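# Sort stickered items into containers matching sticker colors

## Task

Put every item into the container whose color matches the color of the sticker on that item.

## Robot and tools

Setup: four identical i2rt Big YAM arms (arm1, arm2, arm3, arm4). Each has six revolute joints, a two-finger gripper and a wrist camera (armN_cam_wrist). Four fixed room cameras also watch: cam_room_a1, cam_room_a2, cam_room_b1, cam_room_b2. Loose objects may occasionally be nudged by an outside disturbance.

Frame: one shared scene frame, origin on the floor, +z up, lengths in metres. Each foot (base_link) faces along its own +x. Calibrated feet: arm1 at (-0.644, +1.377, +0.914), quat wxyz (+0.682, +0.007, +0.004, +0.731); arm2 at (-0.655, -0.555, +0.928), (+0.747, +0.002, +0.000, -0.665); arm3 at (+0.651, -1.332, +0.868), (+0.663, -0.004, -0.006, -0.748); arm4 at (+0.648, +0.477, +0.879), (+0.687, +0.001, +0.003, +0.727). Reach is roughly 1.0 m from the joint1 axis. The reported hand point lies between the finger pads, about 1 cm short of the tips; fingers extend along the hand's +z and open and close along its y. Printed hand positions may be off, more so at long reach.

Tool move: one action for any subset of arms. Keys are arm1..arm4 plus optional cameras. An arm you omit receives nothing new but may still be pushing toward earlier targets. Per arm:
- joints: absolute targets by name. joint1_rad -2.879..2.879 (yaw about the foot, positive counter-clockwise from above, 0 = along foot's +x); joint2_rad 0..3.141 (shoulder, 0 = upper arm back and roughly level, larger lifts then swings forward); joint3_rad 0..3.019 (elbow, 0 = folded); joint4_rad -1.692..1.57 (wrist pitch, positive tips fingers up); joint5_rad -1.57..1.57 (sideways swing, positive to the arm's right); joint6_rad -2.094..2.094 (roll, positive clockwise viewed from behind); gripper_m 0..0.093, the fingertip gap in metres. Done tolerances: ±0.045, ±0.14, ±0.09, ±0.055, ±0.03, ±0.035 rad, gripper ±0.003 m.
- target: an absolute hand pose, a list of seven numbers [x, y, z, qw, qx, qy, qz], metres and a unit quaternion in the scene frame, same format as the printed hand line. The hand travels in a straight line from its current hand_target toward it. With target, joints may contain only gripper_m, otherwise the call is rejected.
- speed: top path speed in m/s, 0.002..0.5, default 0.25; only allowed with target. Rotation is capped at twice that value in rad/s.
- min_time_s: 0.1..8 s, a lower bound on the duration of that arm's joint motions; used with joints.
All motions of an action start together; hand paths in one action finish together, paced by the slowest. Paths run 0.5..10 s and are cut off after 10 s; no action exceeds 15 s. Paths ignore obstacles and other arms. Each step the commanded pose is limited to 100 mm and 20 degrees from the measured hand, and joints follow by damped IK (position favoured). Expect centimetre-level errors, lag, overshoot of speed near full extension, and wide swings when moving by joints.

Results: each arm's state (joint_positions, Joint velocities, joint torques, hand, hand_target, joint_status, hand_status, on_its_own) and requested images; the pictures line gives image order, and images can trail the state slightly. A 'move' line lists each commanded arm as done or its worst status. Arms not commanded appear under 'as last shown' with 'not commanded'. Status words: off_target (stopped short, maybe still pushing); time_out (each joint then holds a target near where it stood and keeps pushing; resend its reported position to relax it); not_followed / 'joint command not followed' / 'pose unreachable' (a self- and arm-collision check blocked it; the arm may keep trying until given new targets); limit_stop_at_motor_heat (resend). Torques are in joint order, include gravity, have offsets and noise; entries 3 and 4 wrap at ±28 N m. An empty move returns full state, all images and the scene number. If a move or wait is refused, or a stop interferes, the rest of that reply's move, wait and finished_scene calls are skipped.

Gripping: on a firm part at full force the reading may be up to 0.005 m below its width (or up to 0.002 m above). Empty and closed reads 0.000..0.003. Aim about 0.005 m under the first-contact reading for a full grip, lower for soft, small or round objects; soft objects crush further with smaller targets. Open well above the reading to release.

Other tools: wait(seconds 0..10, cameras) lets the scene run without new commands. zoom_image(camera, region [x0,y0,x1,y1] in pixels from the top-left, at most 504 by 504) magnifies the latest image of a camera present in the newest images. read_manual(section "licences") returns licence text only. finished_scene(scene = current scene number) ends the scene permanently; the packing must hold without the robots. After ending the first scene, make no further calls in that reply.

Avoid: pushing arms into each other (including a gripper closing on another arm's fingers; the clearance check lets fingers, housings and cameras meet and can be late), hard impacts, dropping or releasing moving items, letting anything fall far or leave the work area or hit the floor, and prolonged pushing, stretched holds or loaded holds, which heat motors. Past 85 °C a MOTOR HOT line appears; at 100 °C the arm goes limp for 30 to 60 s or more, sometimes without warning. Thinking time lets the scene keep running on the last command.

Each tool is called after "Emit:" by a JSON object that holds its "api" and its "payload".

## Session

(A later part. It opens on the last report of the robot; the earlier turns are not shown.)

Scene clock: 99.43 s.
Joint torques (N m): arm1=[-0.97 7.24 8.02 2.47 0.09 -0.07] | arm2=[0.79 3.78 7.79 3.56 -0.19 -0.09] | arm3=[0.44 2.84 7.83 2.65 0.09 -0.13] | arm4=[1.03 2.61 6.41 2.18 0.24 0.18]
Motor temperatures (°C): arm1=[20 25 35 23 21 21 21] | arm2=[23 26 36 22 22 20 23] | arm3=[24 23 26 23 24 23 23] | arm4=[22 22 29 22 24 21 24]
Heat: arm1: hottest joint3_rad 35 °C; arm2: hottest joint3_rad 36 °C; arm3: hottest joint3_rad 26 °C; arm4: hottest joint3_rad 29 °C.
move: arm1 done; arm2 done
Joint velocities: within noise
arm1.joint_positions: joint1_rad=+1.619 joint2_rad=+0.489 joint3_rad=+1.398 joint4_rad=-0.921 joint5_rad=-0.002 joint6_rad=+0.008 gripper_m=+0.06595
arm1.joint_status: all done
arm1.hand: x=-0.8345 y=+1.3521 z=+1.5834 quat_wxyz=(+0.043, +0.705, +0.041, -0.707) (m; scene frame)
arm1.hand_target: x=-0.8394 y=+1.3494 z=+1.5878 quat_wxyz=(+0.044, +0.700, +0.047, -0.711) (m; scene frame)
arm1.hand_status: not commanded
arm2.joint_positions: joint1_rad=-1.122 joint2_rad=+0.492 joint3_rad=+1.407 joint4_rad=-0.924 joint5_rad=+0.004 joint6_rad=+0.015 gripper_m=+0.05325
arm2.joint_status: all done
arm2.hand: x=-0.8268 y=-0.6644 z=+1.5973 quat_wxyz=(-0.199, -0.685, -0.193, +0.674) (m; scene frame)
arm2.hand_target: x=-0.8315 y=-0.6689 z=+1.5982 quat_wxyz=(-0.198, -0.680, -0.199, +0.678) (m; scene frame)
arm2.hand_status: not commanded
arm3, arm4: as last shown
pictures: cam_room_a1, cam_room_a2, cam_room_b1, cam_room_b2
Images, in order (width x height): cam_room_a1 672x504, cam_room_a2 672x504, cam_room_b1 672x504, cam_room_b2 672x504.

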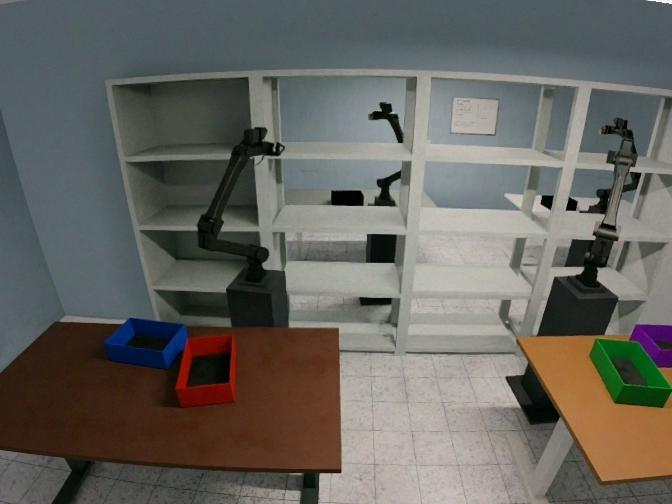

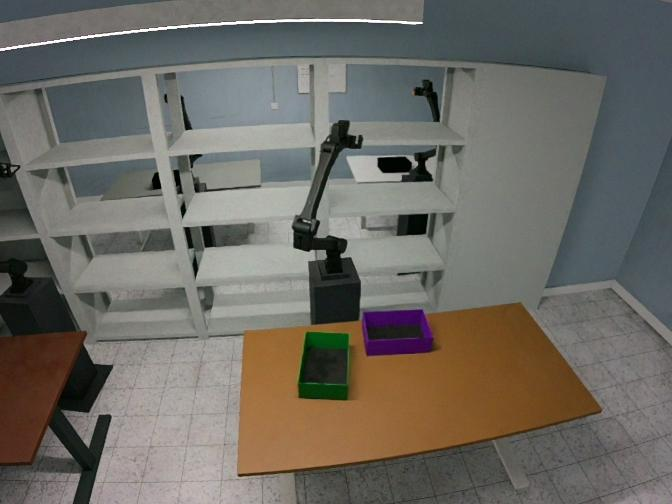

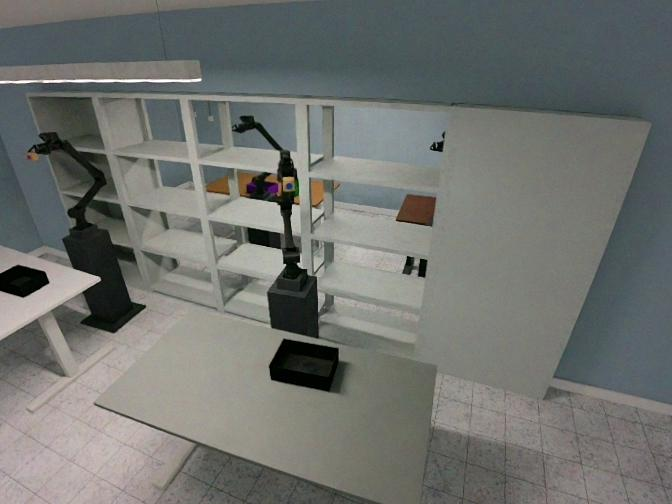

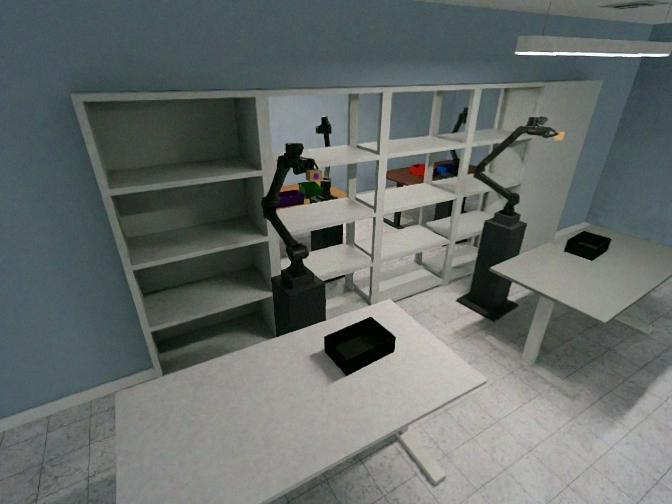

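Emit:
{"api": "move", "payload": {"arm1": {"joints":{"joint1_rad":-2.25},"min_time_s":3.5}, "arm2": {"joints":{"joint1_rad":0.918},"min_time_s":3}, "arm3": {"joints":{"joint2_rad":0.731,"joint3_rad":0.456,"joint4_rad":0.1},"min_time_s":3}, "arm4": {"joints":{"joint2_rad":0.731,"joint3_rad":0.456,"joint4_rad":0.1},"min_time_s":3}}}

Emit:
{"api": "move", "payload": {"arm1": {"joints":{"joint2_rad":0.731,"joint3_rad":0.456,"joint4_rad":0.1},"min_time_s":2.5}, "arm2": {"joints":{"joint2_rad":0.731,"joint3_rad":0.456,"joint4_rad":0.1},"min_time_s":2.5}, "cameras": ["arm1_cam_wrist","arm2_cam_wrist","arm3_cam_wrist","arm4_cam_wrist"]}}

Scene clock: 121.90 s.
Joint torques (N m): arm1=[-2.2 6.53 8.53 2.54 0.05 -0.09] | arm2=[1.14 3.78 7.76 3.52 -0.12 -0.08] | arm3=[0.56 -2.2 9.76 2.67 0.09 -0.12] | arm4=[1.32 -2.2 9.8 2.14 0.22 0.16]
Motor temperatures (°C): arm1=[20 25 34 23 21 21 22] | arm2=[23 26 33 22 22 20 24] | arm3=[24 23 27 23 24 23 23] | arm4=[22 22 29 22 24 21 24]
Heat: arm1: hottest joint3_rad 34 °C; arm2: hottest joint3_rad 33 °C; arm3: hottest joint3_rad 27 °C; arm4: hottest joint3_rad 29 °C.
move: arm1 done; arm2 done; arm3 done; arm4 done
Joint velocities: within noise
arm1.joint_positions: joint1_rad=-2.243 joint2_rad=+0.489 joint3_rad=+1.398 joint4_rad=-0.921 joint5_rad=+0.000 joint6_rad=+0.007 gripper_m=+0.06597
arm1.joint_status: all done
arm1.hand: x=-0.4668 y=+1.2603 z=+1.5774 quat_wxyz=(-0.666, -0.213, -0.684, +0.207) (m; scene frame)
arm1.hand_target: x=-0.4633 y=+1.2560 z=+1.5817 quat_wxyz=(-0.669, -0.212, -0.680, +0.213) (m; scene frame)
arm1.hand_status: not commanded
arm2.joint_positions: joint1_rad=+0.914 joint2_rad=+0.492 joint3_rad=+1.407 joint4_rad=-0.924 joint5_rad=+0.003 joint6_rad=+0.014 gripper_m=+0.05321
arm2.joint_status: all done
arm2.hand: x=-0.4842 y=-0.6617 z=+1.5979 quat_wxyz=(-0.680, -0.197, -0.682, +0.183) (m; scene frame)
arm2.hand_target: x=-0.4780 y=-0.6639 z=+1.5989 quat_wxyz=(-0.682, -0.189, -0.682, +0.186) (m; scene frame)
arm2.hand_status: not commanded
arm3.joint_positions: joint1_rad=-1.929 joint2_rad=+0.725 joint3_rad=+0.458 joint4_rad=+0.081 joint5_rad=-0.002 joint6_rad=+0.008 gripper_m=+0.09397
arm3.joint_status: all done
arm3.hand: x=+0.2994 y=-1.1452 z=+1.1504 quat_wxyz=(+0.143, -0.748, +0.189, +0.619) (m; scene frame)
arm3.hand_target: x=+0.3004 y=-1.1403 z=+1.1514 quat_wxyz=(+0.151, -0.745, +0.190, +0.622) (m; scene frame)
arm3.hand_status: not commanded
arm4.joint_positions: joint1_rad=+0.901 joint2_rad=+0.722 joint3_rad=+0.451 joint4_rad=+0.079 joint5_rad=-0.004 joint6_rad=-0.014 gripper_m=+0.09396
arm4.joint_status: all done
arm4.hand: x=+0.3269 y=+0.7050 z=+1.1618 quat_wxyz=(-0.193, +0.737, -0.228, -0.607) (m; scene frame)
arm4.hand_target: x=+0.3234 y=+0.7054 z=+1.1668 quat_wxyz=(-0.190, +0.730, -0.231, -0.614) (m; scene frame)
arm4.hand_status: not commanded
pictures: none

Scene clock: 124.90 s.
Joint torques (N m): arm1=[-2.37 0.32 12.85 2.85 0.01 -0.04] | arm2=[1.08 -3.08 11.71 3.71 -0.12 -0.07] | arm3=[0.56 -2.43 9.74 2.67 0.08 -0.12] | arm4=[1.14 -2.2 9.87 2.13 0.2 0.14]
Motor temperatures (°C): arm1=[20 25 34 23 21 21 22] | arm2=[23 26 33 23 22 20 24] | arm3=[24 23 27 23 24 23 23] | arm4=[22 22 30 22 24 21 24]
Heat: arm1: hottest joint3_rad 34 °C; arm2: hottest joint3_rad 33 °C; arm3: hottest joint3_rad 27 °C; arm4: hottest joint3_rad 30 °C.
move: arm1 done; arm2 done
Joint velocities: within noise
arm1.joint_positions: joint1_rad=-2.243 joint2_rad=+0.727 joint3_rad=+0.444 joint4_rad=+0.077 joint5_rad=+0.000 joint6_rad=+0.007 gripper_m=+0.06597
arm1.joint_status: all done
arm1.hand: x=-0.3155 y=+1.1528 z=+1.1839 quat_wxyz=(-0.597, -0.233, -0.745, +0.186) (m; scene frame)
arm1.hand_target: x=-0.3141 y=+1.1485 z=+1.1953 quat_wxyz=(-0.607, -0.230, -0.736, +0.194) (m; scene frame)
arm1.hand_status: not commanded
arm2.joint_positions: joint1_rad=+0.914 joint2_rad=+0.725 joint3_rad=+0.460 joint4_rad=+0.073 joint5_rad=+0.003 joint6_rad=+0.014 gripper_m=+0.05321
arm2.joint_status: all done
arm2.hand: x=-0.3169 y=-0.7604 z=+1.2130 quat_wxyz=(-0.614, -0.213, -0.742, +0.165) (m; scene frame)
arm2.hand_target: x=-0.3143 y=-0.7594 z=+1.2152 quat_wxyz=(-0.620, -0.204, -0.738, +0.169) (m; scene frame)
arm2.hand_status: not commanded
arm3, arm4: as last shown
pictures: arm1_cam_wrist, arm2_cam_wrist, arm3_cam_wrist, arm4_cam_wrist
Images, in order (width x height): arm1_cam_wrist 672x504, arm2_cam_wrist 672x504, arm3_cam_wrist 672x504, arm4_cam_wrist 672x504.

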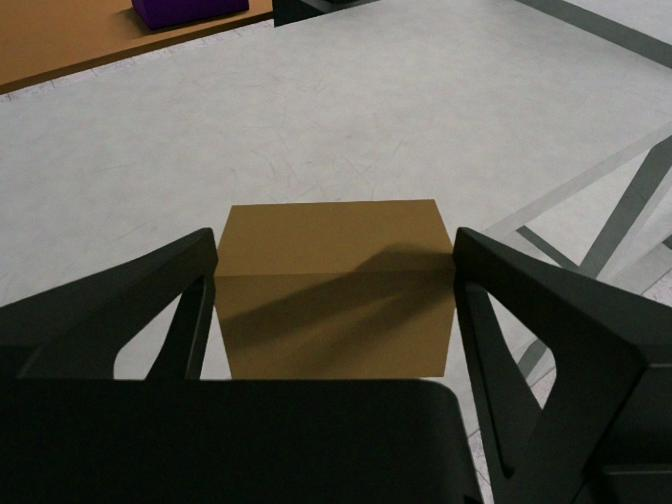

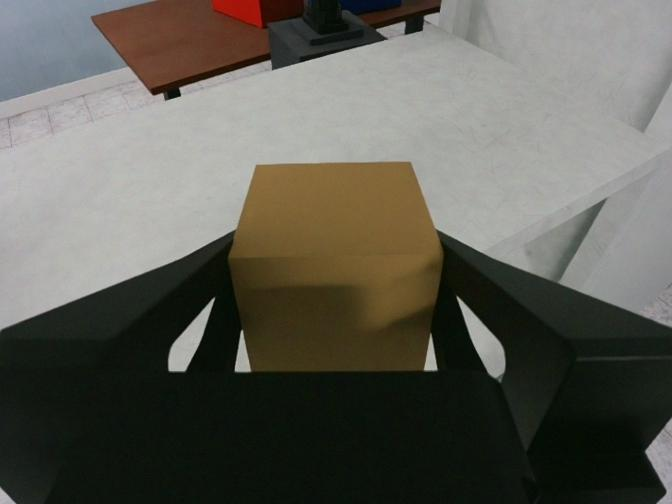

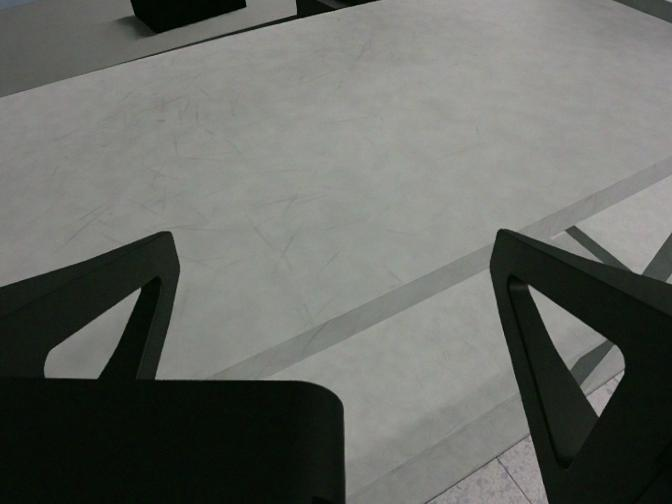

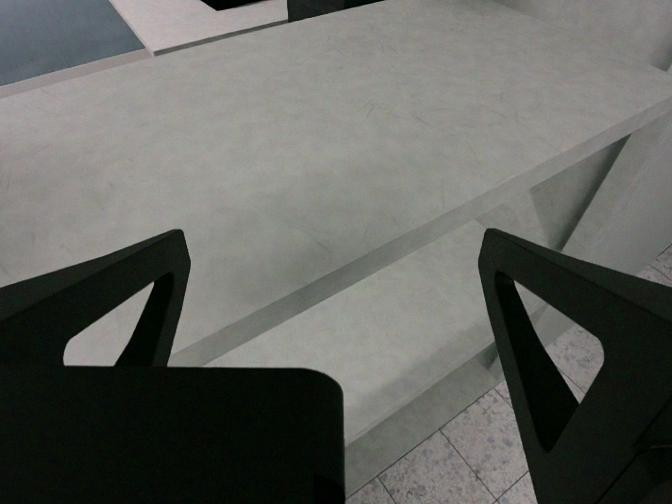

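Emit:
{"api": "move", "payload": {"arm1": {"target":[0,0.93,1.11,-0.635,-0.229,-0.71,0.20]}, "arm2": {"target":[-0.004,-0.946,1.11,-0.65,-0.203,-0.712,0.169]}}}

Emit:
{"api": "move", "payload": {"arm1": {"target":[0,0.93,1.046,-0.635,-0.229,-0.71,0.20],"speed":0.08}, "arm2": {"target":[-0.004,-0.946,1.043,-0.65,-0.203,-0.712,0.169],"speed":0.08}, "cameras": ["arm1_cam_wrist","arm2_cam_wrist","arm3_cam_wrist","arm4_cam_wrist"]}}

Scene clock: 133.40 s.
Joint torques (N m): arm1=[-1.96 -15.74 15.02 1.52 0.07 0.11] | arm2=[0.79 -18.49 14.2 3.04 -0.19 0.11] | arm3=[0.67 -2.32 9.74 2.7 0.09 -0.13] | arm4=[1.03 -2.02 9.87 2.22 0.22 0.14]
Motor temperatures (°C): arm1=[20 25 34 23 21 21 22] | arm2=[23 26 34 23 22 20 24] | arm3=[24 23 27 23 24 23 23] | arm4=[22 21 31 22 24 21 24]
Heat: arm1: hottest joint3_rad 34 °C; arm2: hottest joint3_rad 34 °C; arm3: hottest joint3_rad 27 °C; arm4: hottest joint3_rad 31 °C.
move: arm1 off_target; arm2 off_target
Joint velocities: within noise
arm1.joint_positions: joint1_rad=-2.243 joint2_rad=+1.942 joint3_rad=+1.253 joint4_rad=+0.539 joint5_rad=+0.008 joint6_rad=+0.007 gripper_m=+0.06597
arm1.joint_status: not commanded
arm1.hand: x=-0.0140 y=+0.9426 z=+1.0814 quat_wxyz=(-0.616, -0.230, -0.728, +0.195) (m; scene frame)
arm1.hand_target: x=-0.0022 y=+0.9314 z=+1.1104 quat_wxyz=(-0.635, -0.229, -0.710, +0.200) (m; scene frame)
arm1.hand_status: off_target (0.034 m and 3.0 deg from the pose sent, 0.393 m and 6.2 deg at the start)
arm2.joint_positions: joint1_rad=+0.914 joint2_rad=+1.926 joint3_rad=+1.168 joint4_rad=+0.612 joint5_rad=-0.005 joint6_rad=+0.014 gripper_m=+0.05321
arm2.joint_status: not commanded
arm2.hand: x=-0.0205 y=-0.9361 z=+1.0910 quat_wxyz=(-0.632, -0.207, -0.728, +0.167) (m; scene frame)
arm2.hand_target: x=-0.0058 y=-0.9450 z=+1.1103 quat_wxyz=(-0.650, -0.203, -0.712, +0.169) (m; scene frame)
arm2.hand_status: off_target (0.027 m and 2.8 deg from the pose sent, 0.378 m and 5.5 deg at the start)
arm3, arm4: as last shown
pictures: none

Scene clock: 134.77 s.
Joint torques (N m): arm1=[-1.49 -13.86 12.57 2.14 0.11 0.1] | arm2=[0.67 -17.55 12.1 3.38 -0.18 0.11] | arm3=[0.62 -2.2 9.73 2.63 0.08 -0.12] | arm4=[1.32 -1.85 9.73 2.21 0.22 0.19]
Motor temperatures (°C): arm1=[20 25 34 23 21 21 22] | arm2=[23 26 34 23 22 20 24] | arm3=[24 23 27 23 24 23 23] | arm4=[22 21 31 22 24 21 24]
Heat: arm1: hottest joint3_rad 34 °C; arm2: hottest joint3_rad 34 °C; arm3: hottest joint3_rad 27 °C; arm4: hottest joint3_rad 31 °C.
move: arm1 off_target; arm2 off_target
Joint velocities: within noise
arm1.joint_positions: joint1_rad=-2.243 joint2_rad=+2.030 joint3_rad=+1.253 joint4_rad=+0.656 joint5_rad=+0.008 joint6_rad=+0.012 gripper_m=+0.06597
arm1.joint_status: not commanded
arm1.hand: x=-0.0092 y=+0.9389 z=+1.0450 quat_wxyz=(-0.627, -0.229, -0.718, +0.197) (m; scene frame)
arm1.hand_target: x=-0.0008 y=+0.9304 z=+1.0458 quat_wxyz=(-0.635, -0.229, -0.710, +0.200) (m; scene frame)
arm1.hand_status: off_target (0.013 m and 1.3 deg from the pose sent, 0.040 m and 3.0 deg at the start)
arm2.joint_positions: joint1_rad=+0.914 joint2_rad=+2.034 joint3_rad=+1.168 joint4_rad=+0.748 joint5_rad=-0.005 joint6_rad=+0.014 gripper_m=+0.05321
arm2.joint_status: not commanded
arm2.hand: x=-0.0157 y=-0.9388 z=+1.0465 quat_wxyz=(-0.642, -0.204, -0.719, +0.169) (m; scene frame)
arm2.hand_target: x=-0.0049 y=-0.9455 z=+1.0429 quat_wxyz=(-0.650, -0.203, -0.712, +0.169) (m; scene frame)
arm2.hand_status: off_target (0.014 m and 1.2 deg from the pose sent, 0.052 m and 2.8 deg at the start)
arm3, arm4: as last shown
pictures: arm1_cam_wrist, arm2_cam_wrist, arm3_cam_wrist, arm4_cam_wrist
Images, in order (width x height): arm1_cam_wrist 672x504, arm2_cam_wrist 672x504, arm3_cam_wrist 672x504, arm4_cam_wrist 672x504.

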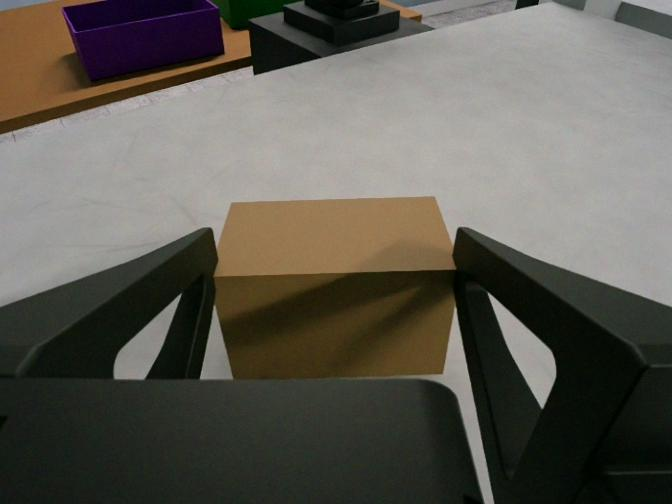

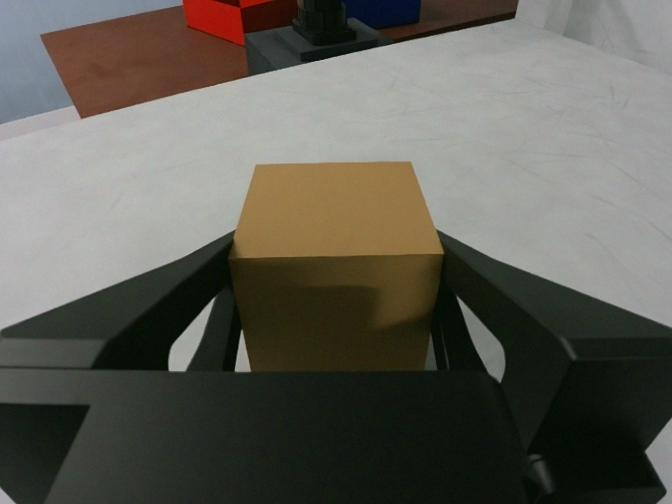

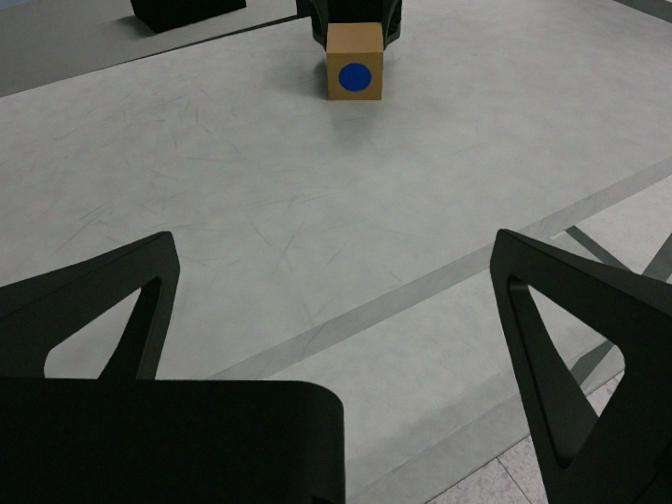

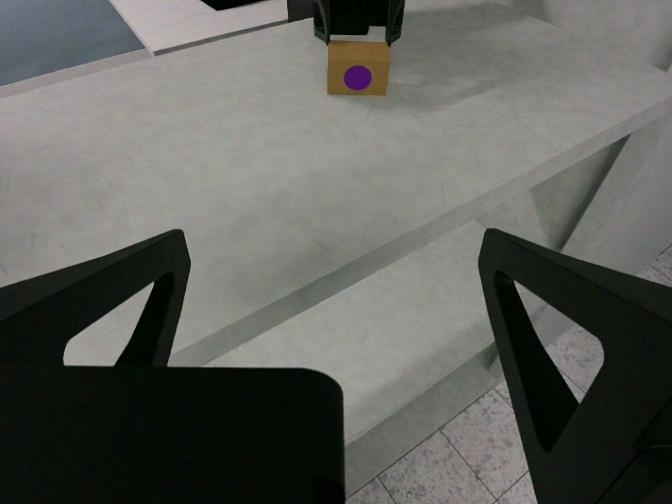

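Emit:
{"api": "move", "payload": {"arm1": {"target":[0,0.93,1.034,-0.635,-0.229,-0.71,0.20],"speed":0.04}, "arm2": {"target":[-0.004,-0.946,1.030,-0.65,-0.203,-0.712,0.169],"speed":0.04}, "cameras": ["arm3_cam_wrist","arm4_cam_wrist"]}}

Emit:
{"api": "zoom_image", "payload": {"camera": "arm3_cam_wrist", "region": [290, 0, 430, 140]}}

Emit:
{"api": "zoom_image", "payload": {"camera": "arm4_cam_wrist", "region": [290, 0, 430, 140]}}

Scene clock: 140.30 s.
Joint torques (N m): arm1=[-1.73 -13.16 12.05 2.06 0.1 0.04] | arm2=[0.73 -16.67 11.79 2.91 -0.18 0.11] | arm3=[0.67 -2.26 9.74 2.65 0.09 -0.13] | arm4=[1.14 -1.9 9.89 2.21 0.21 0.18]
Motor temperatures (°C): arm1=[20 25 34 23 21 21 22] | arm2=[23 26 34 23 22 20 24] | arm3=[24 23 27 23 24 23 23] | arm4=[22 21 32 22 24 21 24]
Heat: arm1: hottest joint3_rad 34 °C; arm2: hottest joint3_rad 34 °C; arm3: hottest joint3_rad 27 °C; arm4: hottest joint3_rad 32 °C.
move: arm1 off_target; arm2 off_target
Joint velocities: within noise
arm1.joint_positions: joint1_rad=-2.243 joint2_rad=+2.042 joint3_rad=+1.253 joint4_rad=+0.687 joint5_rad=+0.009 joint6_rad=+0.015 gripper_m=+0.06597
arm1.joint_status: not commanded
arm1.hand: x=-0.0084 y=+0.9383 z=+1.0434 quat_wxyz=(-0.635, -0.228, -0.711, +0.198) (m; scene frame)
arm1.hand_target: x=-0.0009 y=+0.9305 z=+1.0339 quat_wxyz=(-0.635, -0.229, -0.710, +0.200) (m; scene frame)
arm1.hand_status: off_target (0.015 m and 0.3 deg from the pose sent, 0.017 m and 1.3 deg at the start)
arm2.joint_positions: joint1_rad=+0.914 joint2_rad=+2.049 joint3_rad=+1.168 joint4_rad=+0.786 joint5_rad=-0.005 joint6_rad=+0.014 gripper_m=+0.05321
arm2.joint_status: not commanded
arm2.hand: x=-0.0149 y=-0.9391 z=+1.0449 quat_wxyz=(-0.650, -0.202, -0.712, +0.172) (m; scene frame)
arm2.hand_target: x=-0.0053 y=-0.9452 z=+1.0299 quat_wxyz=(-0.650, -0.203, -0.712, +0.169) (m; scene frame)
arm2.hand_status: off_target (0.020 m and 0.3 deg from the pose sent, 0.022 m and 1.2 deg at the start)
arm3, arm4: as last shown
pictures: arm3_cam_wrist, arm4_cam_wrist
Images, in order (width x height): arm3_cam_wrist 672x504, arm4_cam_wrist 672x504.

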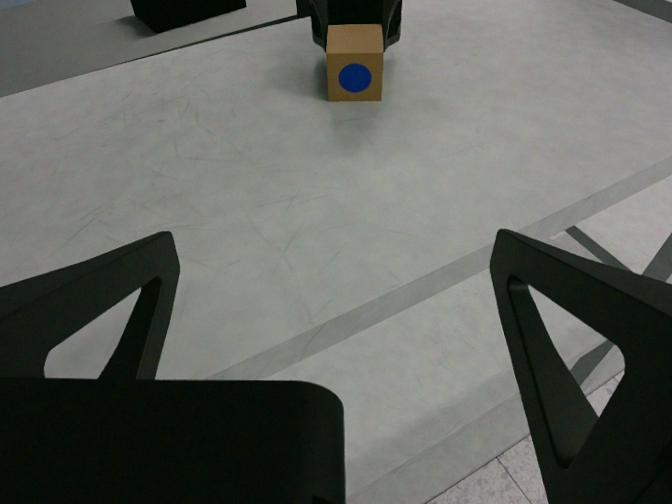

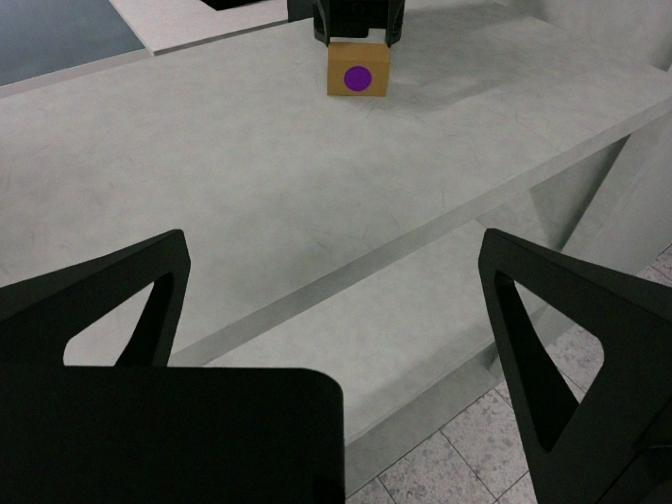

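Scaled by 3.600.

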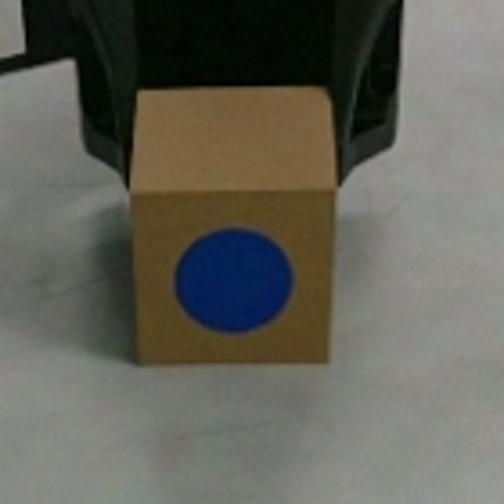

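Scaled by 3.600.

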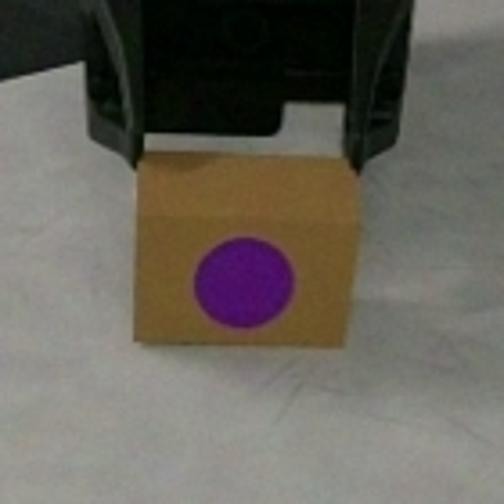

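Emit:
{"api": "move", "payload": {"arm1": {"joints":{"gripper_m":0.09}}, "arm2": {"joints":{"gripper_m":0.078}}}}

Emit:
{"api": "move", "payload": {"arm1": {"target":[-0.31,1.145,1.07,-0.635,-0.229,-0.71,0.20]}, "arm2": {"target":[-0.31,-0.76,1.07,-0.65,-0.203,-0.712,0.169]}, "cameras": ["arm3_cam_wrist","arm4_cam_wrist"]}}

Emit:
{"api": "zoom_image", "payload": {"camera": "arm3_cam_wrist", "region": [290, 0, 430, 140]}}

Emit:
{"api": "zoom_image", "payload": {"camera": "arm4_cam_wrist", "region": [290, 0, 430, 140]}}

Scene clock: 146.57 s.
Joint torques (N m): arm1=[-1.9 -15.85 12.04 1.92 0.09 0.05] | arm2=[0.67 -18.37 11.67 2.92 -0.18 0.11] | arm3=[0.5 -2.37 9.7 2.66 0.09 -0.13] | arm4=[1.38 -1.96 9.84 2.25 0.22 0.17]
Motor temperatures (°C): arm1=[20 25 35 23 21 21 22] | arm2=[23 26 35 23 22 20 24] | arm3=[24 23 27 23 24 23 23] | arm4=[22 21 32 22 24 21 24]
Heat: arm1: hottest joint3_rad 35 °C; arm2: hottest joint3_rad 35 °C; arm3: hottest joint3_rad 27 °C; arm4: hottest joint3_rad 32 °C.
move: arm1 done; arm2 done
Joint velocities: within noise
arm1.joint_positions: joint1_rad=-2.243 joint2_rad=+2.070 joint3_rad=+1.253 joint4_rad=+0.687 joint5_rad=+0.009 joint6_rad=+0.015 gripper_m=+0.08996
arm1.joint_status: all done
arm1.hand: x=-0.0088 y=+0.9383 z=+1.0229 quat_wxyz=(-0.625, -0.231, -0.720, +0.195) (m; scene frame)
arm1.hand_target: x=-0.0009 y=+0.9305 z=+1.0340 quat_wxyz=(-0.635, -0.229, -0.710, +0.200) (m; scene frame)
arm1.hand_status: not commanded
arm2.joint_positions: joint1_rad=+0.914 joint2_rad=+2.067 joint3_rad=+1.168 joint4_rad=+0.786 joint5_rad=-0.005 joint6_rad=+0.014 gripper_m=+0.07793
arm2.joint_status: all done
arm2.hand: x=-0.0152 y=-0.9389 z=+1.0319 quat_wxyz=(-0.644, -0.204, -0.718, +0.170) (m; scene frame)
arm2.hand_target: x=-0.0053 y=-0.9453 z=+1.0299 quat_wxyz=(-0.650, -0.203, -0.712, +0.169) (m; scene frame)
arm2.hand_status: not commanded
arm3, arm4: as last shown
pictures: none

Scene clock: 148.77 s.
Joint torques (N m): arm1=[-1.38 -2.61 7.6 1.5 0.07 -0.02] | arm2=[1.26 -7.06 6.12 1.96 0.16 0.13] | arm3=[0.56 -2.43 9.74 2.66 0.1 -0.13] | arm4=[1.73 -1.85 9.8 2.24 0.23 0.18]
Motor temperatures (°C): arm1=[20 25 34 23 21 21 22] | arm2=[23 26 35 23 22 20 24] | arm3=[24 23 27 23 24 23 23] | arm4=[22 21 32 22 24 21 24]
Heat: arm1: hottest joint3_rad 34 °C; arm2: hottest joint3_rad 35 °C; arm3: hottest joint3_rad 27 °C; arm4: hottest joint3_rad 32 °C.
move: arm1 done; arm2 done
Joint velocities: within noise
arm1.joint_positions: joint1_rad=-2.243 joint2_rad=+1.214 joint3_rad=+0.201 joint4_rad=+0.915 joint5_rad=+0.010 joint6_rad=+0.020 gripper_m=+0.08996
arm1.joint_status: not commanded
arm1.hand: x=-0.3113 y=+1.1469 z=+1.0688 quat_wxyz=(-0.636, -0.230, -0.709, +0.198) (m; scene frame)
arm1.hand_target: x=-0.3100 y=+1.1450 z=+1.0700 quat_wxyz=(-0.635, -0.229, -0.710, +0.200) (m; scene frame)
arm1.hand_status: done (0.003 m and 0.3 deg from the pose sent, 0.368 m and 1.7 deg at the start)
arm2.joint_positions: joint1_rad=+0.914 joint2_rad=+1.333 joint3_rad=+0.185 joint4_rad=+1.066 joint5_rad=-0.005 joint6_rad=+0.013 gripper_m=+0.07793
arm2.joint_status: not commanded
arm2.hand: x=-0.3097 y=-0.7626 z=+1.0740 quat_wxyz=(-0.655, -0.200, -0.708, +0.174) (m; scene frame)
arm2.hand_target: x=-0.3100 y=-0.7600 z=+1.0701 quat_wxyz=(-0.650, -0.203, -0.712, +0.169) (m; scene frame)
arm2.hand_status: done (0.005 m and 1.0 deg from the pose sent, 0.347 m and 0.9 deg at the start)
arm3, arm4: as last shown
pictures: arm3_cam_wrist, arm4_cam_wrist
Images, in order (width x height): arm3_cam_wrist 672x504, arm4_cam_wrist 672x504.

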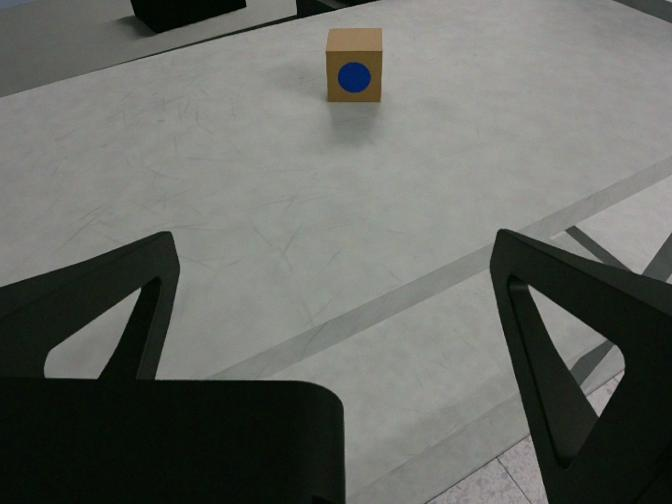

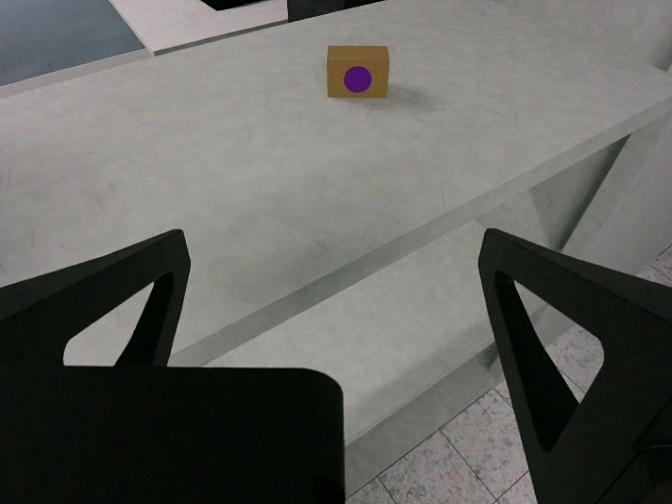

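Scaled by 3.600.

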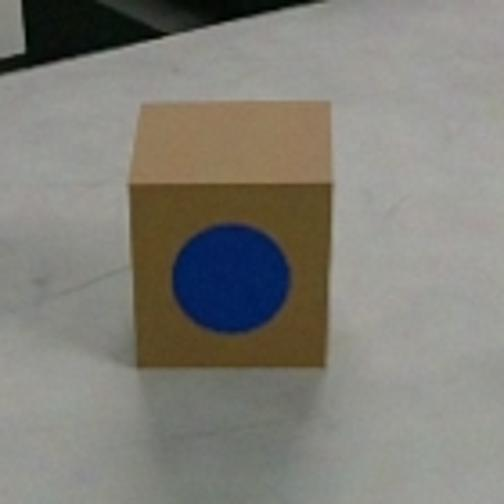

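Scaled by 3.600.

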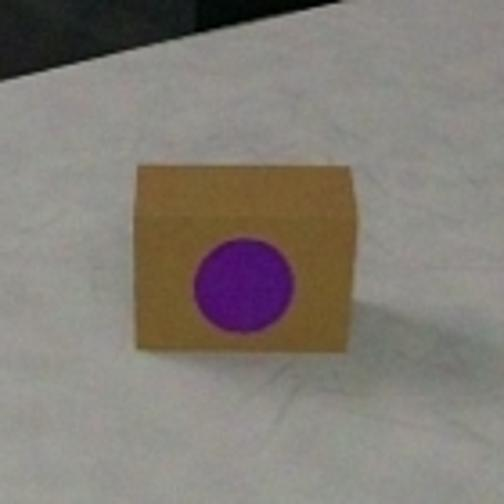

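Emit:
{"api": "move", "payload": {"arm3": {"target":[0.07,-0.992,1.09,0.166,-0.740,0.208,0.618]}, "arm4": {"target":[0.115,0.851,1.115,-0.195,0.719,-0.228,-0.627]}, "arm1": {"joints":{"joint2_rad":0.5,"joint3_rad":0.6,"joint4_rad":0},"min_time_s":2}, "arm2": {"joints":{"joint2_rad":0.5,"joint3_rad":0.6,"joint4_rad":0},"min_time_s":2}, "cameras": ["arm3_cam_wrist","arm4_cam_wrist"]}}

Scene clock: 165.90 s.
Joint torques (N m): arm1=[-1.61 1.73 17.65 1.48 0.04 0.02] | arm2=[1.26 -1.32 16.92 1.94 0.16 0.13] | arm3=[0.38 -15.74 11.93 2.51 0.11 -0.11] | arm4=[1.44 -14.56 10.84 2.22 0.21 0.16]
Motor temperatures (°C): arm1=[20 25 35 23 21 21 22] | arm2=[23 25 33 22 22 20 23] | arm3=[24 23 28 23 24 23 23] | arm4=[22 22 33 22 24 21 24]
Heat: arm1: hottest joint3_rad 35 °C; arm2: hottest joint3_rad 33 °C; arm3: hottest joint3_rad 28 °C; arm4: hottest joint3_rad 33 °C.
move: arm1 done; arm2 done; arm3 off_target; arm4 off_target
Joint velocities: within noise
arm1.joint_positions: joint1_rad=-2.243 joint2_rad=+0.500 joint3_rad=+0.540 joint4_rad=+0.009 joint5_rad=+0.010 joint6_rad=+0.020 gripper_m=+0.08996
arm1.joint_status: all done
arm1.hand: x=-0.3494 y=+1.1750 z=+1.3081 quat_wxyz=(-0.687, -0.214, -0.661, +0.213) (m; scene frame)
arm1.hand_target: x=-0.3512 y=+1.1757 z=+1.3434 quat_wxyz=(-0.703, -0.208, -0.643, +0.220) (m; scene frame)
arm1.hand_status: not commanded
arm2.joint_positions: joint1_rad=+0.914 joint2_rad=+0.500 joint3_rad=+0.544 joint4_rad=+0.015 joint5_rad=-0.005 joint6_rad=+0.013 gripper_m=+0.07793
arm2.joint_status: all done
arm2.hand: x=-0.3542 y=-0.7370 z=+1.3313 quat_wxyz=(-0.703, -0.187, -0.660, +0.187) (m; scene frame)
arm2.hand_target: x=-0.3555 y=-0.7344 z=+1.3625 quat_wxyz=(-0.718, -0.184, -0.645, +0.187) (m; scene frame)
arm2.hand_status: not commanded
arm3.joint_positions: joint1_rad=-1.956 joint2_rad=+1.649 joint3_rad=+0.958 joint4_rad=+0.460 joint5_rad=+0.016 joint6_rad=+0.007 gripper_m=+0.09397
arm3.joint_status: not commanded
arm3.hand: x=+0.0792 y=-1.0087 z=+1.0651 quat_wxyz=(+0.154, -0.758, +0.208, +0.599) (m; scene frame)
arm3.hand_target: x=+0.0717 y=-0.9928 z=+1.0904 quat_wxyz=(+0.166, -0.740, +0.208, +0.618) (m; scene frame)
arm3.hand_status: off_target (0.031 m and 3.3 deg from the pose sent, 0.282 m and 3.5 deg at the start)
arm4.joint_positions: joint1_rad=+0.901 joint2_rad=+1.598 joint3_rad=+0.896 joint4_rad=+0.508 joint5_rad=-0.003 joint6_rad=-0.013 gripper_m=+0.09396
arm4.joint_status: not commanded
arm4.hand: x=+0.1294 y=+0.8436 z=+1.0934 quat_wxyz=(-0.193, +0.737, -0.229, -0.606) (m; scene frame)
arm4.hand_target: x=+0.1163 y=+0.8501 z=+1.1152 quat_wxyz=(-0.195, +0.719, -0.228, -0.627) (m; scene frame)
arm4.hand_status: off_target (0.027 m and 3.1 deg from the pose sent, 0.262 m and 3.1 deg at the start)
pictures: arm3_cam_wrist, arm4_cam_wrist
Images, in order (width x height): arm3_cam_wrist 672x504, arm4_cam_wrist 672x504.

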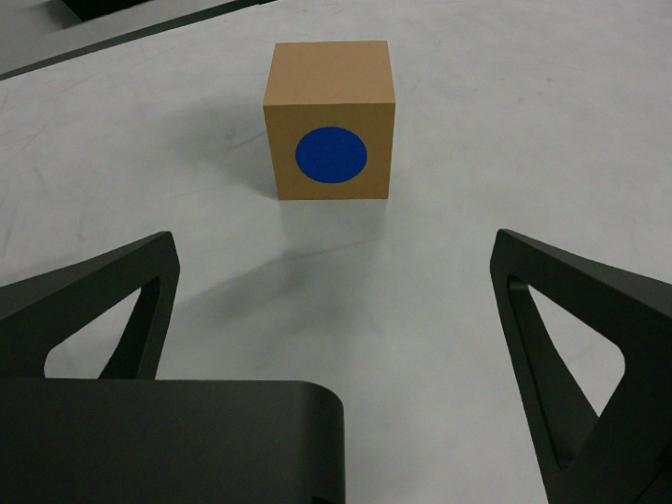

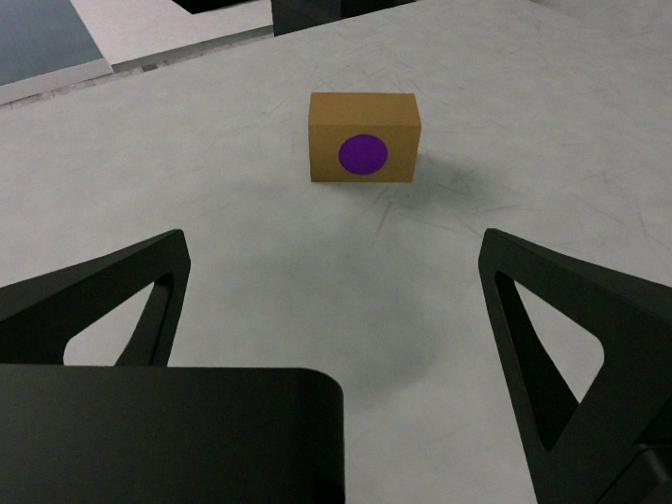

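Emit:
{"api": "move", "payload": {"arm3": {"target":[0.015,-0.976,1.076,0.172,-0.723,0.202,0.638],"speed":0.15}, "arm4": {"target":[0.037,0.932,1.087,-0.205,0.703,-0.221,-0.644],"speed":0.2}, "cameras": ["arm3_cam_wrist","arm4_cam_wrist"]}}

Scene clock: 175.50 s.
Joint torques (N m): arm1=[-2.02 1.85 17.7 1.31 0.08 -0.04] | arm2=[1.2 -1.32 16.91 1.92 0.16 0.13] | arm3=[2.08 -17.73 12.14 2.65 0.11 -0.1] | arm4=[0.32 -19.37 11.15 2.06 -0.03 0.08]
Motor temperatures (°C): arm1=[20 24 35 23 21 21 22] | arm2=[23 25 36 22 22 20 23] | arm3=[24 24 29 23 24 23 23] | arm4=[22 22 33 22 24 21 24]
Heat: arm1: hottest joint3_rad 35 °C; arm2: hottest joint3_rad 36 °C; arm3: hottest joint3_rad 29 °C; arm4: hottest joint3_rad 33 °C.
move: arm3 off_target; arm4 off_target
Joint velocities: within noise
arm1, arm2: as last shown
arm3.joint_positions: joint1_rad=-1.956 joint2_rad=+1.804 joint3_rad=+1.096 joint4_rad=+0.533 joint5_rad=+0.038 joint6_rad=+0.007 gripper_m=+0.09397
arm3.joint_status: not commanded
arm3.hand: x=+0.0331 y=-0.9790 z=+1.0534 quat_wxyz=(+0.168, -0.739, +0.210, +0.617) (m; scene frame)
arm3.hand_target: x=+0.0167 y=-0.9769 z=+1.0763 quat_wxyz=(+0.172, -0.723, +0.202, +0.638) (m; scene frame)
arm3.hand_status: off_target (0.029 m and 3.2 deg from the pose sent, 0.073 m and 6.5 deg at the start)
arm4.joint_positions: joint1_rad=+0.873 joint2_rad=+1.896 joint3_rad=+1.199 joint4_rad=+0.560 joint5_rad=-0.028 joint6_rad=-0.013 gripper_m=+0.09396
arm4.joint_status: not commanded
arm4.hand: x=+0.0486 y=+0.9205 z=+1.0689 quat_wxyz=(-0.199, +0.719, -0.226, -0.627) (m; scene frame)
arm4.hand_target: x=+0.0384 y=+0.9311 z=+1.0871 quat_wxyz=(-0.205, +0.703, -0.221, -0.644) (m; scene frame)
arm4.hand_status: off_target (0.024 m and 2.8 deg from the pose sent, 0.128 m and 6.0 deg at the start)
pictures: arm3_cam_wrist, arm4_cam_wrist
Images, in order (width x height): arm3_cam_wrist 672x504, arm4_cam_wrist 672x504.

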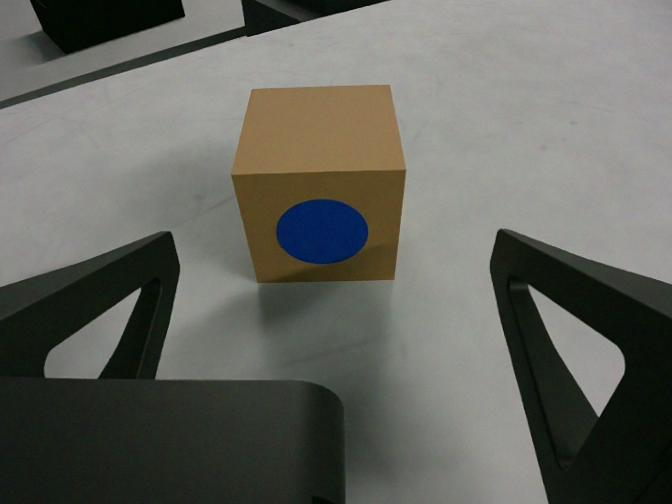

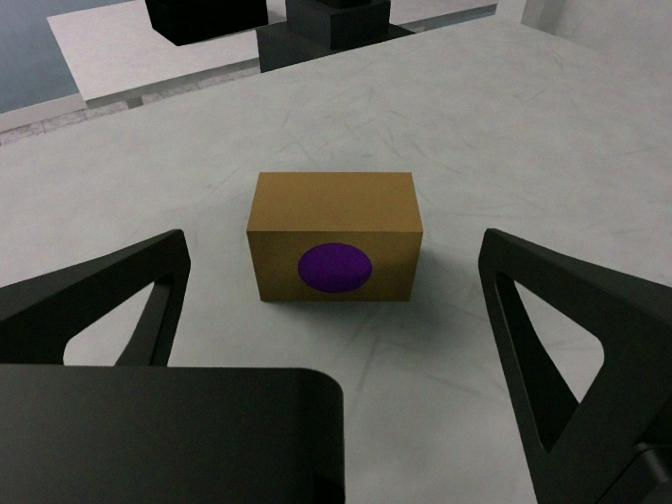

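Emit:
{"api": "move", "payload": {"arm3": {"target":[-0.053,-0.944,1.062,0.174,-0.718,0.200,0.644],"speed":0.12}, "arm4": {"target":[-0.031,0.977,1.055,-0.207,0.700,-0.220,-0.647],"speed":0.12}, "cameras": ["arm3_cam_wrist","arm4_cam_wrist"]}}

Scene clock: 180.43 s.
Joint torques (N m): arm1=[-1.96 1.55 17.61 1.33 0.11 -0.03] | arm2=[1.32 -1.38 16.91 1.95 0.16 0.13] | arm3=[2.43 -20.54 12.55 1.58 0.12 -0.11] | arm4=[1.26 -22.18 11.74 1.02 0.2 0.06]
Motor temperatures (°C): arm1=[20 24 36 23 21 21 22] | arm2=[23 25 37 22 22 20 23] | arm3=[24 24 29 23 24 23 23] | arm4=[22 22 33 22 24 21 24]
Heat: arm1: hottest joint3_rad 36 °C; arm2: hottest joint3_rad 37 °C; arm3: hottest joint3_rad 29 °C; arm4: hottest joint3_rad 33 °C.
move: arm3 off_target; arm4 off_target
Joint velocities: within noise
arm1, arm2: as last shown
arm3.joint_positions: joint1_rad=-1.953 joint2_rad=+1.985 joint3_rad=+1.338 joint4_rad=+0.518 joint5_rad=+0.044 joint6_rad=+0.007 gripper_m=+0.09397
arm3.joint_status: not commanded
arm3.hand: x=-0.0349 y=-0.9426 z=+1.0488 quat_wxyz=(+0.173, -0.725, +0.208, +0.634) (m; scene frame)
arm3.hand_target: x=-0.0516 y=-0.9447 z=+1.0622 quat_wxyz=(+0.174, -0.718, +0.200, +0.644) (m; scene frame)
arm3.hand_status: off_target (0.022 m and 1.7 deg from the pose sent, 0.093 m and 4.2 deg at the start)
arm4.joint_positions: joint1_rad=+0.873 joint2_rad=+2.111 joint3_rad=+1.472 joint4_rad=+0.546 joint5_rad=-0.027 joint6_rad=-0.013 gripper_m=+0.09396
arm4.joint_status: not commanded
arm4.hand: x=-0.0177 y=+0.9702 z=+1.0503 quat_wxyz=(-0.205, +0.704, -0.221, -0.642) (m; scene frame)
arm4.hand_target: x=-0.0300 y=+0.9762 z=+1.0551 quat_wxyz=(-0.207, +0.700, -0.220, -0.647) (m; scene frame)
arm4.hand_status: off_target (0.016 m and 0.8 deg from the pose sent, 0.099 m and 3.3 deg at the start)
pictures: arm3_cam_wrist, arm4_cam_wrist
Images, in order (width x height): arm3_cam_wrist 672x504, arm4_cam_wrist 672x504.

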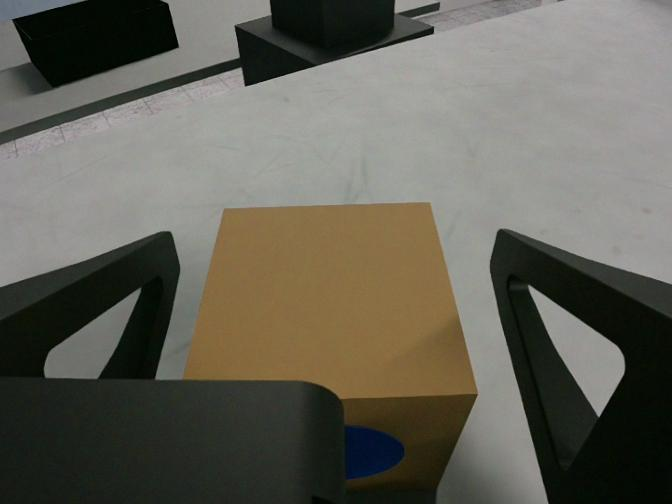

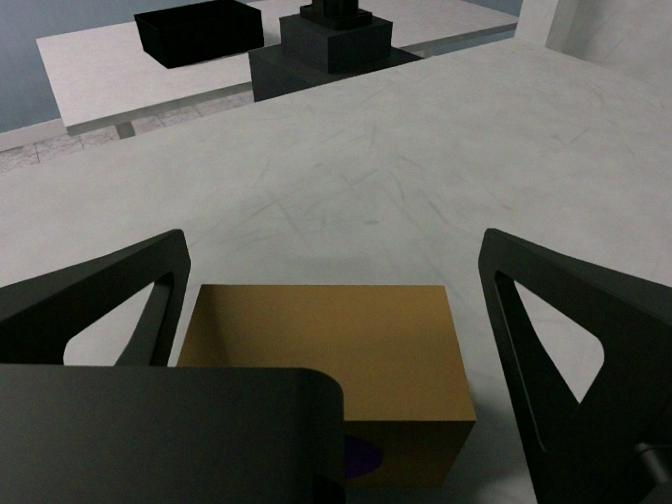

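Emit:
{"api": "move", "payload": {"arm3": {"target":[-0.053,-0.944,1.048,0.174,-0.718,0.200,0.644],"speed":0.1}, "arm4": {"target":[-0.031,0.977,1.038,-0.207,0.700,-0.220,-0.647],"speed":0.1}}}

Emit:
{"api": "move", "payload": {"arm3": {"joints":{"gripper_m":0.035}}, "arm4": {"joints":{"gripper_m":0.045}}}}

Emit:
{"api": "move", "payload": {"arm3": {"target":[-0.053,-0.944,1.12,0.174,-0.718,0.200,0.644],"speed":0.12}, "arm4": {"target":[-0.031,0.977,1.13,-0.207,0.700,-0.220,-0.647],"speed":0.12}, "cameras": ["arm3_cam_wrist","arm4_cam_wrist"]}}

Scene clock: 186.60 s.
Joint torques (N m): arm1=[-1.9 1.96 17.51 1.42 0.03 -0.01] | arm2=[1.32 -1.32 16.98 1.92 0.16 0.13] | arm3=[2.32 -20.42 11.81 2.65 0.09 -0.09] | arm4=[1.2 -22.24 11.07 2.19 0.22 0.05]
Motor temperatures (°C): arm1=[20 24 36 23 21 21 22] | arm2=[23 25 38 22 22 20 23] | arm3=[24 24 29 23 24 23 23] | arm4=[22 23 34 22 24 21 24]
Heat: arm1: hottest joint3_rad 36 °C; arm2: hottest joint3_rad 38 °C; arm3: hottest joint3_rad 29 °C; arm4: hottest joint3_rad 34 °C.
move: arm3 off_target; arm4 off_target
Joint velocities: within noise
arm1, arm2: as last shown
arm3.joint_positions: joint1_rad=-1.953 joint2_rad=+2.004 joint3_rad=+1.338 joint4_rad=+0.523 joint5_rad=+0.045 joint6_rad=+0.005 gripper_m=+0.09397
arm3.joint_status: not commanded
arm3.hand: x=-0.0359 y=-0.9425 z=+1.0352 quat_wxyz=(+0.173, -0.730, +0.208, +0.628) (m; scene frame)
arm3.hand_target: x=-0.0517 y=-0.9447 z=+1.0482 quat_wxyz=(+0.174, -0.718, +0.200, +0.644) (m; scene frame)
arm3.hand_status: off_target (0.021 m and 2.4 deg from the pose sent, 0.018 m and 1.7 deg at the start)
arm4.joint_positions: joint1_rad=+0.873 joint2_rad=+2.135 joint3_rad=+1.472 joint4_rad=+0.546 joint5_rad=-0.027 joint6_rad=-0.013 gripper_m=+0.09396
arm4.joint_status: not commanded
arm4.hand: x=-0.0184 y=+0.9705 z=+1.0306 quat_wxyz=(-0.202, +0.712, -0.224, -0.634) (m; scene frame)
arm4.hand_target: x=-0.0299 y=+0.9762 z=+1.0379 quat_wxyz=(-0.207, +0.700, -0.220, -0.647) (m; scene frame)
arm4.hand_status: off_target (0.016 m and 2.2 deg from the pose sent, 0.019 m and 0.8 deg at the start)
pictures: none

Scene clock: 187.23 s.
Joint torques (N m): arm1=[-1.9 1.55 17.72 1.5 0.1 -0.01] | arm2=[1.2 -1.38 16.92 1.92 0.16 0.14] | arm3=[2.43 -20.48 11.82 2.55 0.08 -0.09] | arm4=[1.32 -22.3 11.25 2.07 0.21 0.07]
Motor temperatures (°C): arm1=[20 24 36 23 21 21 22] | arm2=[23 25 38 22 22 20 23] | arm3=[24 24 29 23 24 23 23] | arm4=[22 23 34 22 24 21 24]
Heat: arm1: hottest joint3_rad 36 °C; arm2: hottest joint3_rad 38 °C; arm3: hottest joint3_rad 29 °C; arm4: hottest joint3_rad 34 °C.
move: arm3 off_target; arm4 off_target
Joint velocities: within noise
arm1, arm2: as last shown
arm3.joint_positions: joint1_rad=-1.952 joint2_rad=+2.004 joint3_rad=+1.338 joint4_rad=+0.524 joint5_rad=+0.045 joint6_rad=+0.005 gripper_m=+0.05334
arm3.joint_status: gripper_m off_target (ended at +0.05336, target +0.03500)
arm3.hand: x=-0.0361 y=-0.9427 z=+1.0355 quat_wxyz=(+0.173, -0.729, +0.208, +0.629) (m; scene frame)
arm3.hand_target: x=-0.0519 y=-0.9449 z=+1.0483 quat_wxyz=(+0.174, -0.718, +0.200, +0.644) (m; scene frame)
arm3.hand_status: not commanded
arm4.joint_positions: joint1_rad=+0.873 joint2_rad=+2.135 joint3_rad=+1.472 joint4_rad=+0.546 joint5_rad=-0.027 joint6_rad=-0.013 gripper_m=+0.06869
arm4.joint_status: gripper_m off_target (ended at +0.06872, target +0.04500)
arm4.hand: x=-0.0184 y=+0.9705 z=+1.0306 quat_wxyz=(-0.202, +0.712, -0.224, -0.634) (m; scene frame)
arm4.hand_target: x=-0.0299 y=+0.9762 z=+1.0379 quat_wxyz=(-0.207, +0.700, -0.220, -0.647) (m; scene frame)
arm4.hand_status: not commanded
pictures: none

Scene clock: 188.77 s.
Joint torques (N m): arm1=[-1.79 2.02 17.7 1.42 0.05 0] | arm2=[1.14 -1.2 16.91 1.92 0.16 0.13] | arm3=[2.37 -23.24 13.15 1.69 0.11 -0.09] | arm4=[1.73 -25.17 12.07 1.1 0.2 0.09]
Motor temperatures (°C): arm1=[20 24 36 23 21 21 22] | arm2=[23 25 39 22 22 20 23] | arm3=[24 24 30 23 24 23 23] | arm4=[22 23 34 22 24 21 25]
Heat: arm1: hottest joint3_rad 36 °C; arm2: hottest joint3_rad 39 °C; arm3: hottest joint3_rad 30 °C; arm4: hottest joint3_rad 34 °C.
move: arm3 off_target; arm4 off_target
Joint velocities: within noise
arm1, arm2: as last shown
arm3.joint_positions: joint1_rad=-1.952 joint2_rad=+1.932 joint3_rad=+1.379 joint4_rad=+0.389 joint5_rad=+0.045 joint6_rad=+0.005 gripper_m=+0.05332
arm3.joint_status: not commanded
arm3.hand: x=-0.0368 y=-0.9417 z=+1.0813 quat_wxyz=(+0.171, -0.736, +0.210, +0.621) (m; scene frame)
arm3.hand_target: x=-0.0507 y=-0.9454 z=+1.1203 quat_wxyz=(+0.174, -0.718, +0.200, +0.644) (m; scene frame)
arm3.hand_status: off_target (0.042 m and 3.5 deg from the pose sent, 0.086 m and 2.4 deg at the start)
arm4.joint_positions: joint1_rad=+0.873 joint2_rad=+2.044 joint3_rad=+1.525 joint4_rad=+0.393 joint5_rad=-0.026 joint6_rad=-0.013 gripper_m=+0.06869
arm4.joint_status: not commanded
arm4.hand: x=-0.0207 y=+0.9729 z=+1.0963 quat_wxyz=(-0.202, +0.715, -0.225, -0.630) (m; scene frame)
arm4.hand_target: x=-0.0292 y=+0.9758 z=+1.1303 quat_wxyz=(-0.207, +0.700, -0.220, -0.647) (m; scene frame)
arm4.hand_status: off_target (0.035 m and 2.7 deg from the pose sent, 0.100 m and 2.2 deg at the start)
pictures: arm3_cam_wrist, arm4_cam_wrist
Images, in order (width x height): arm3_cam_wrist 672x504, arm4_cam_wrist 672x504.

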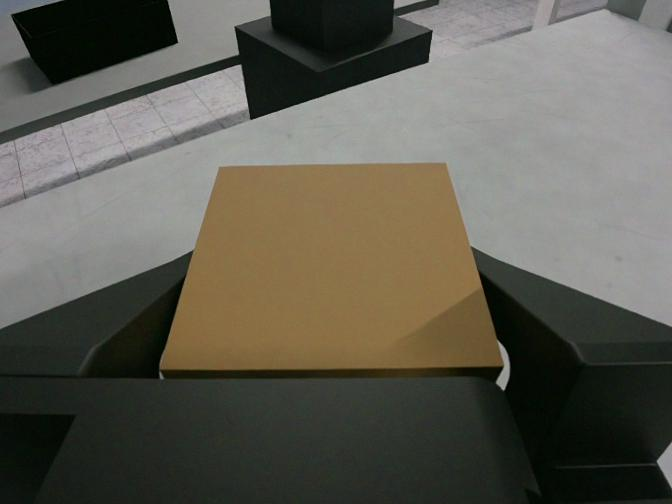

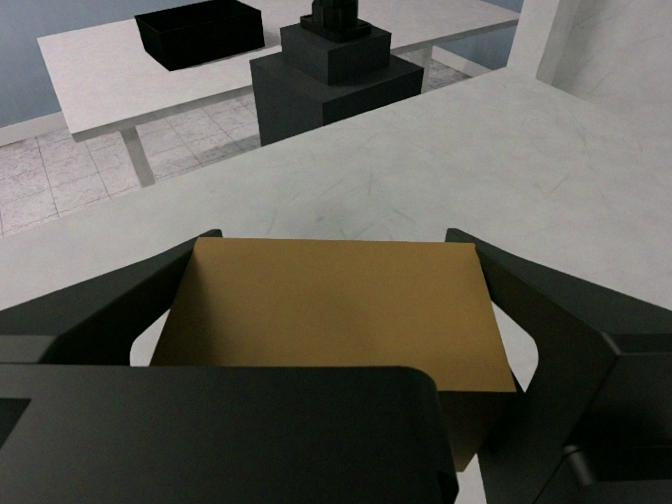

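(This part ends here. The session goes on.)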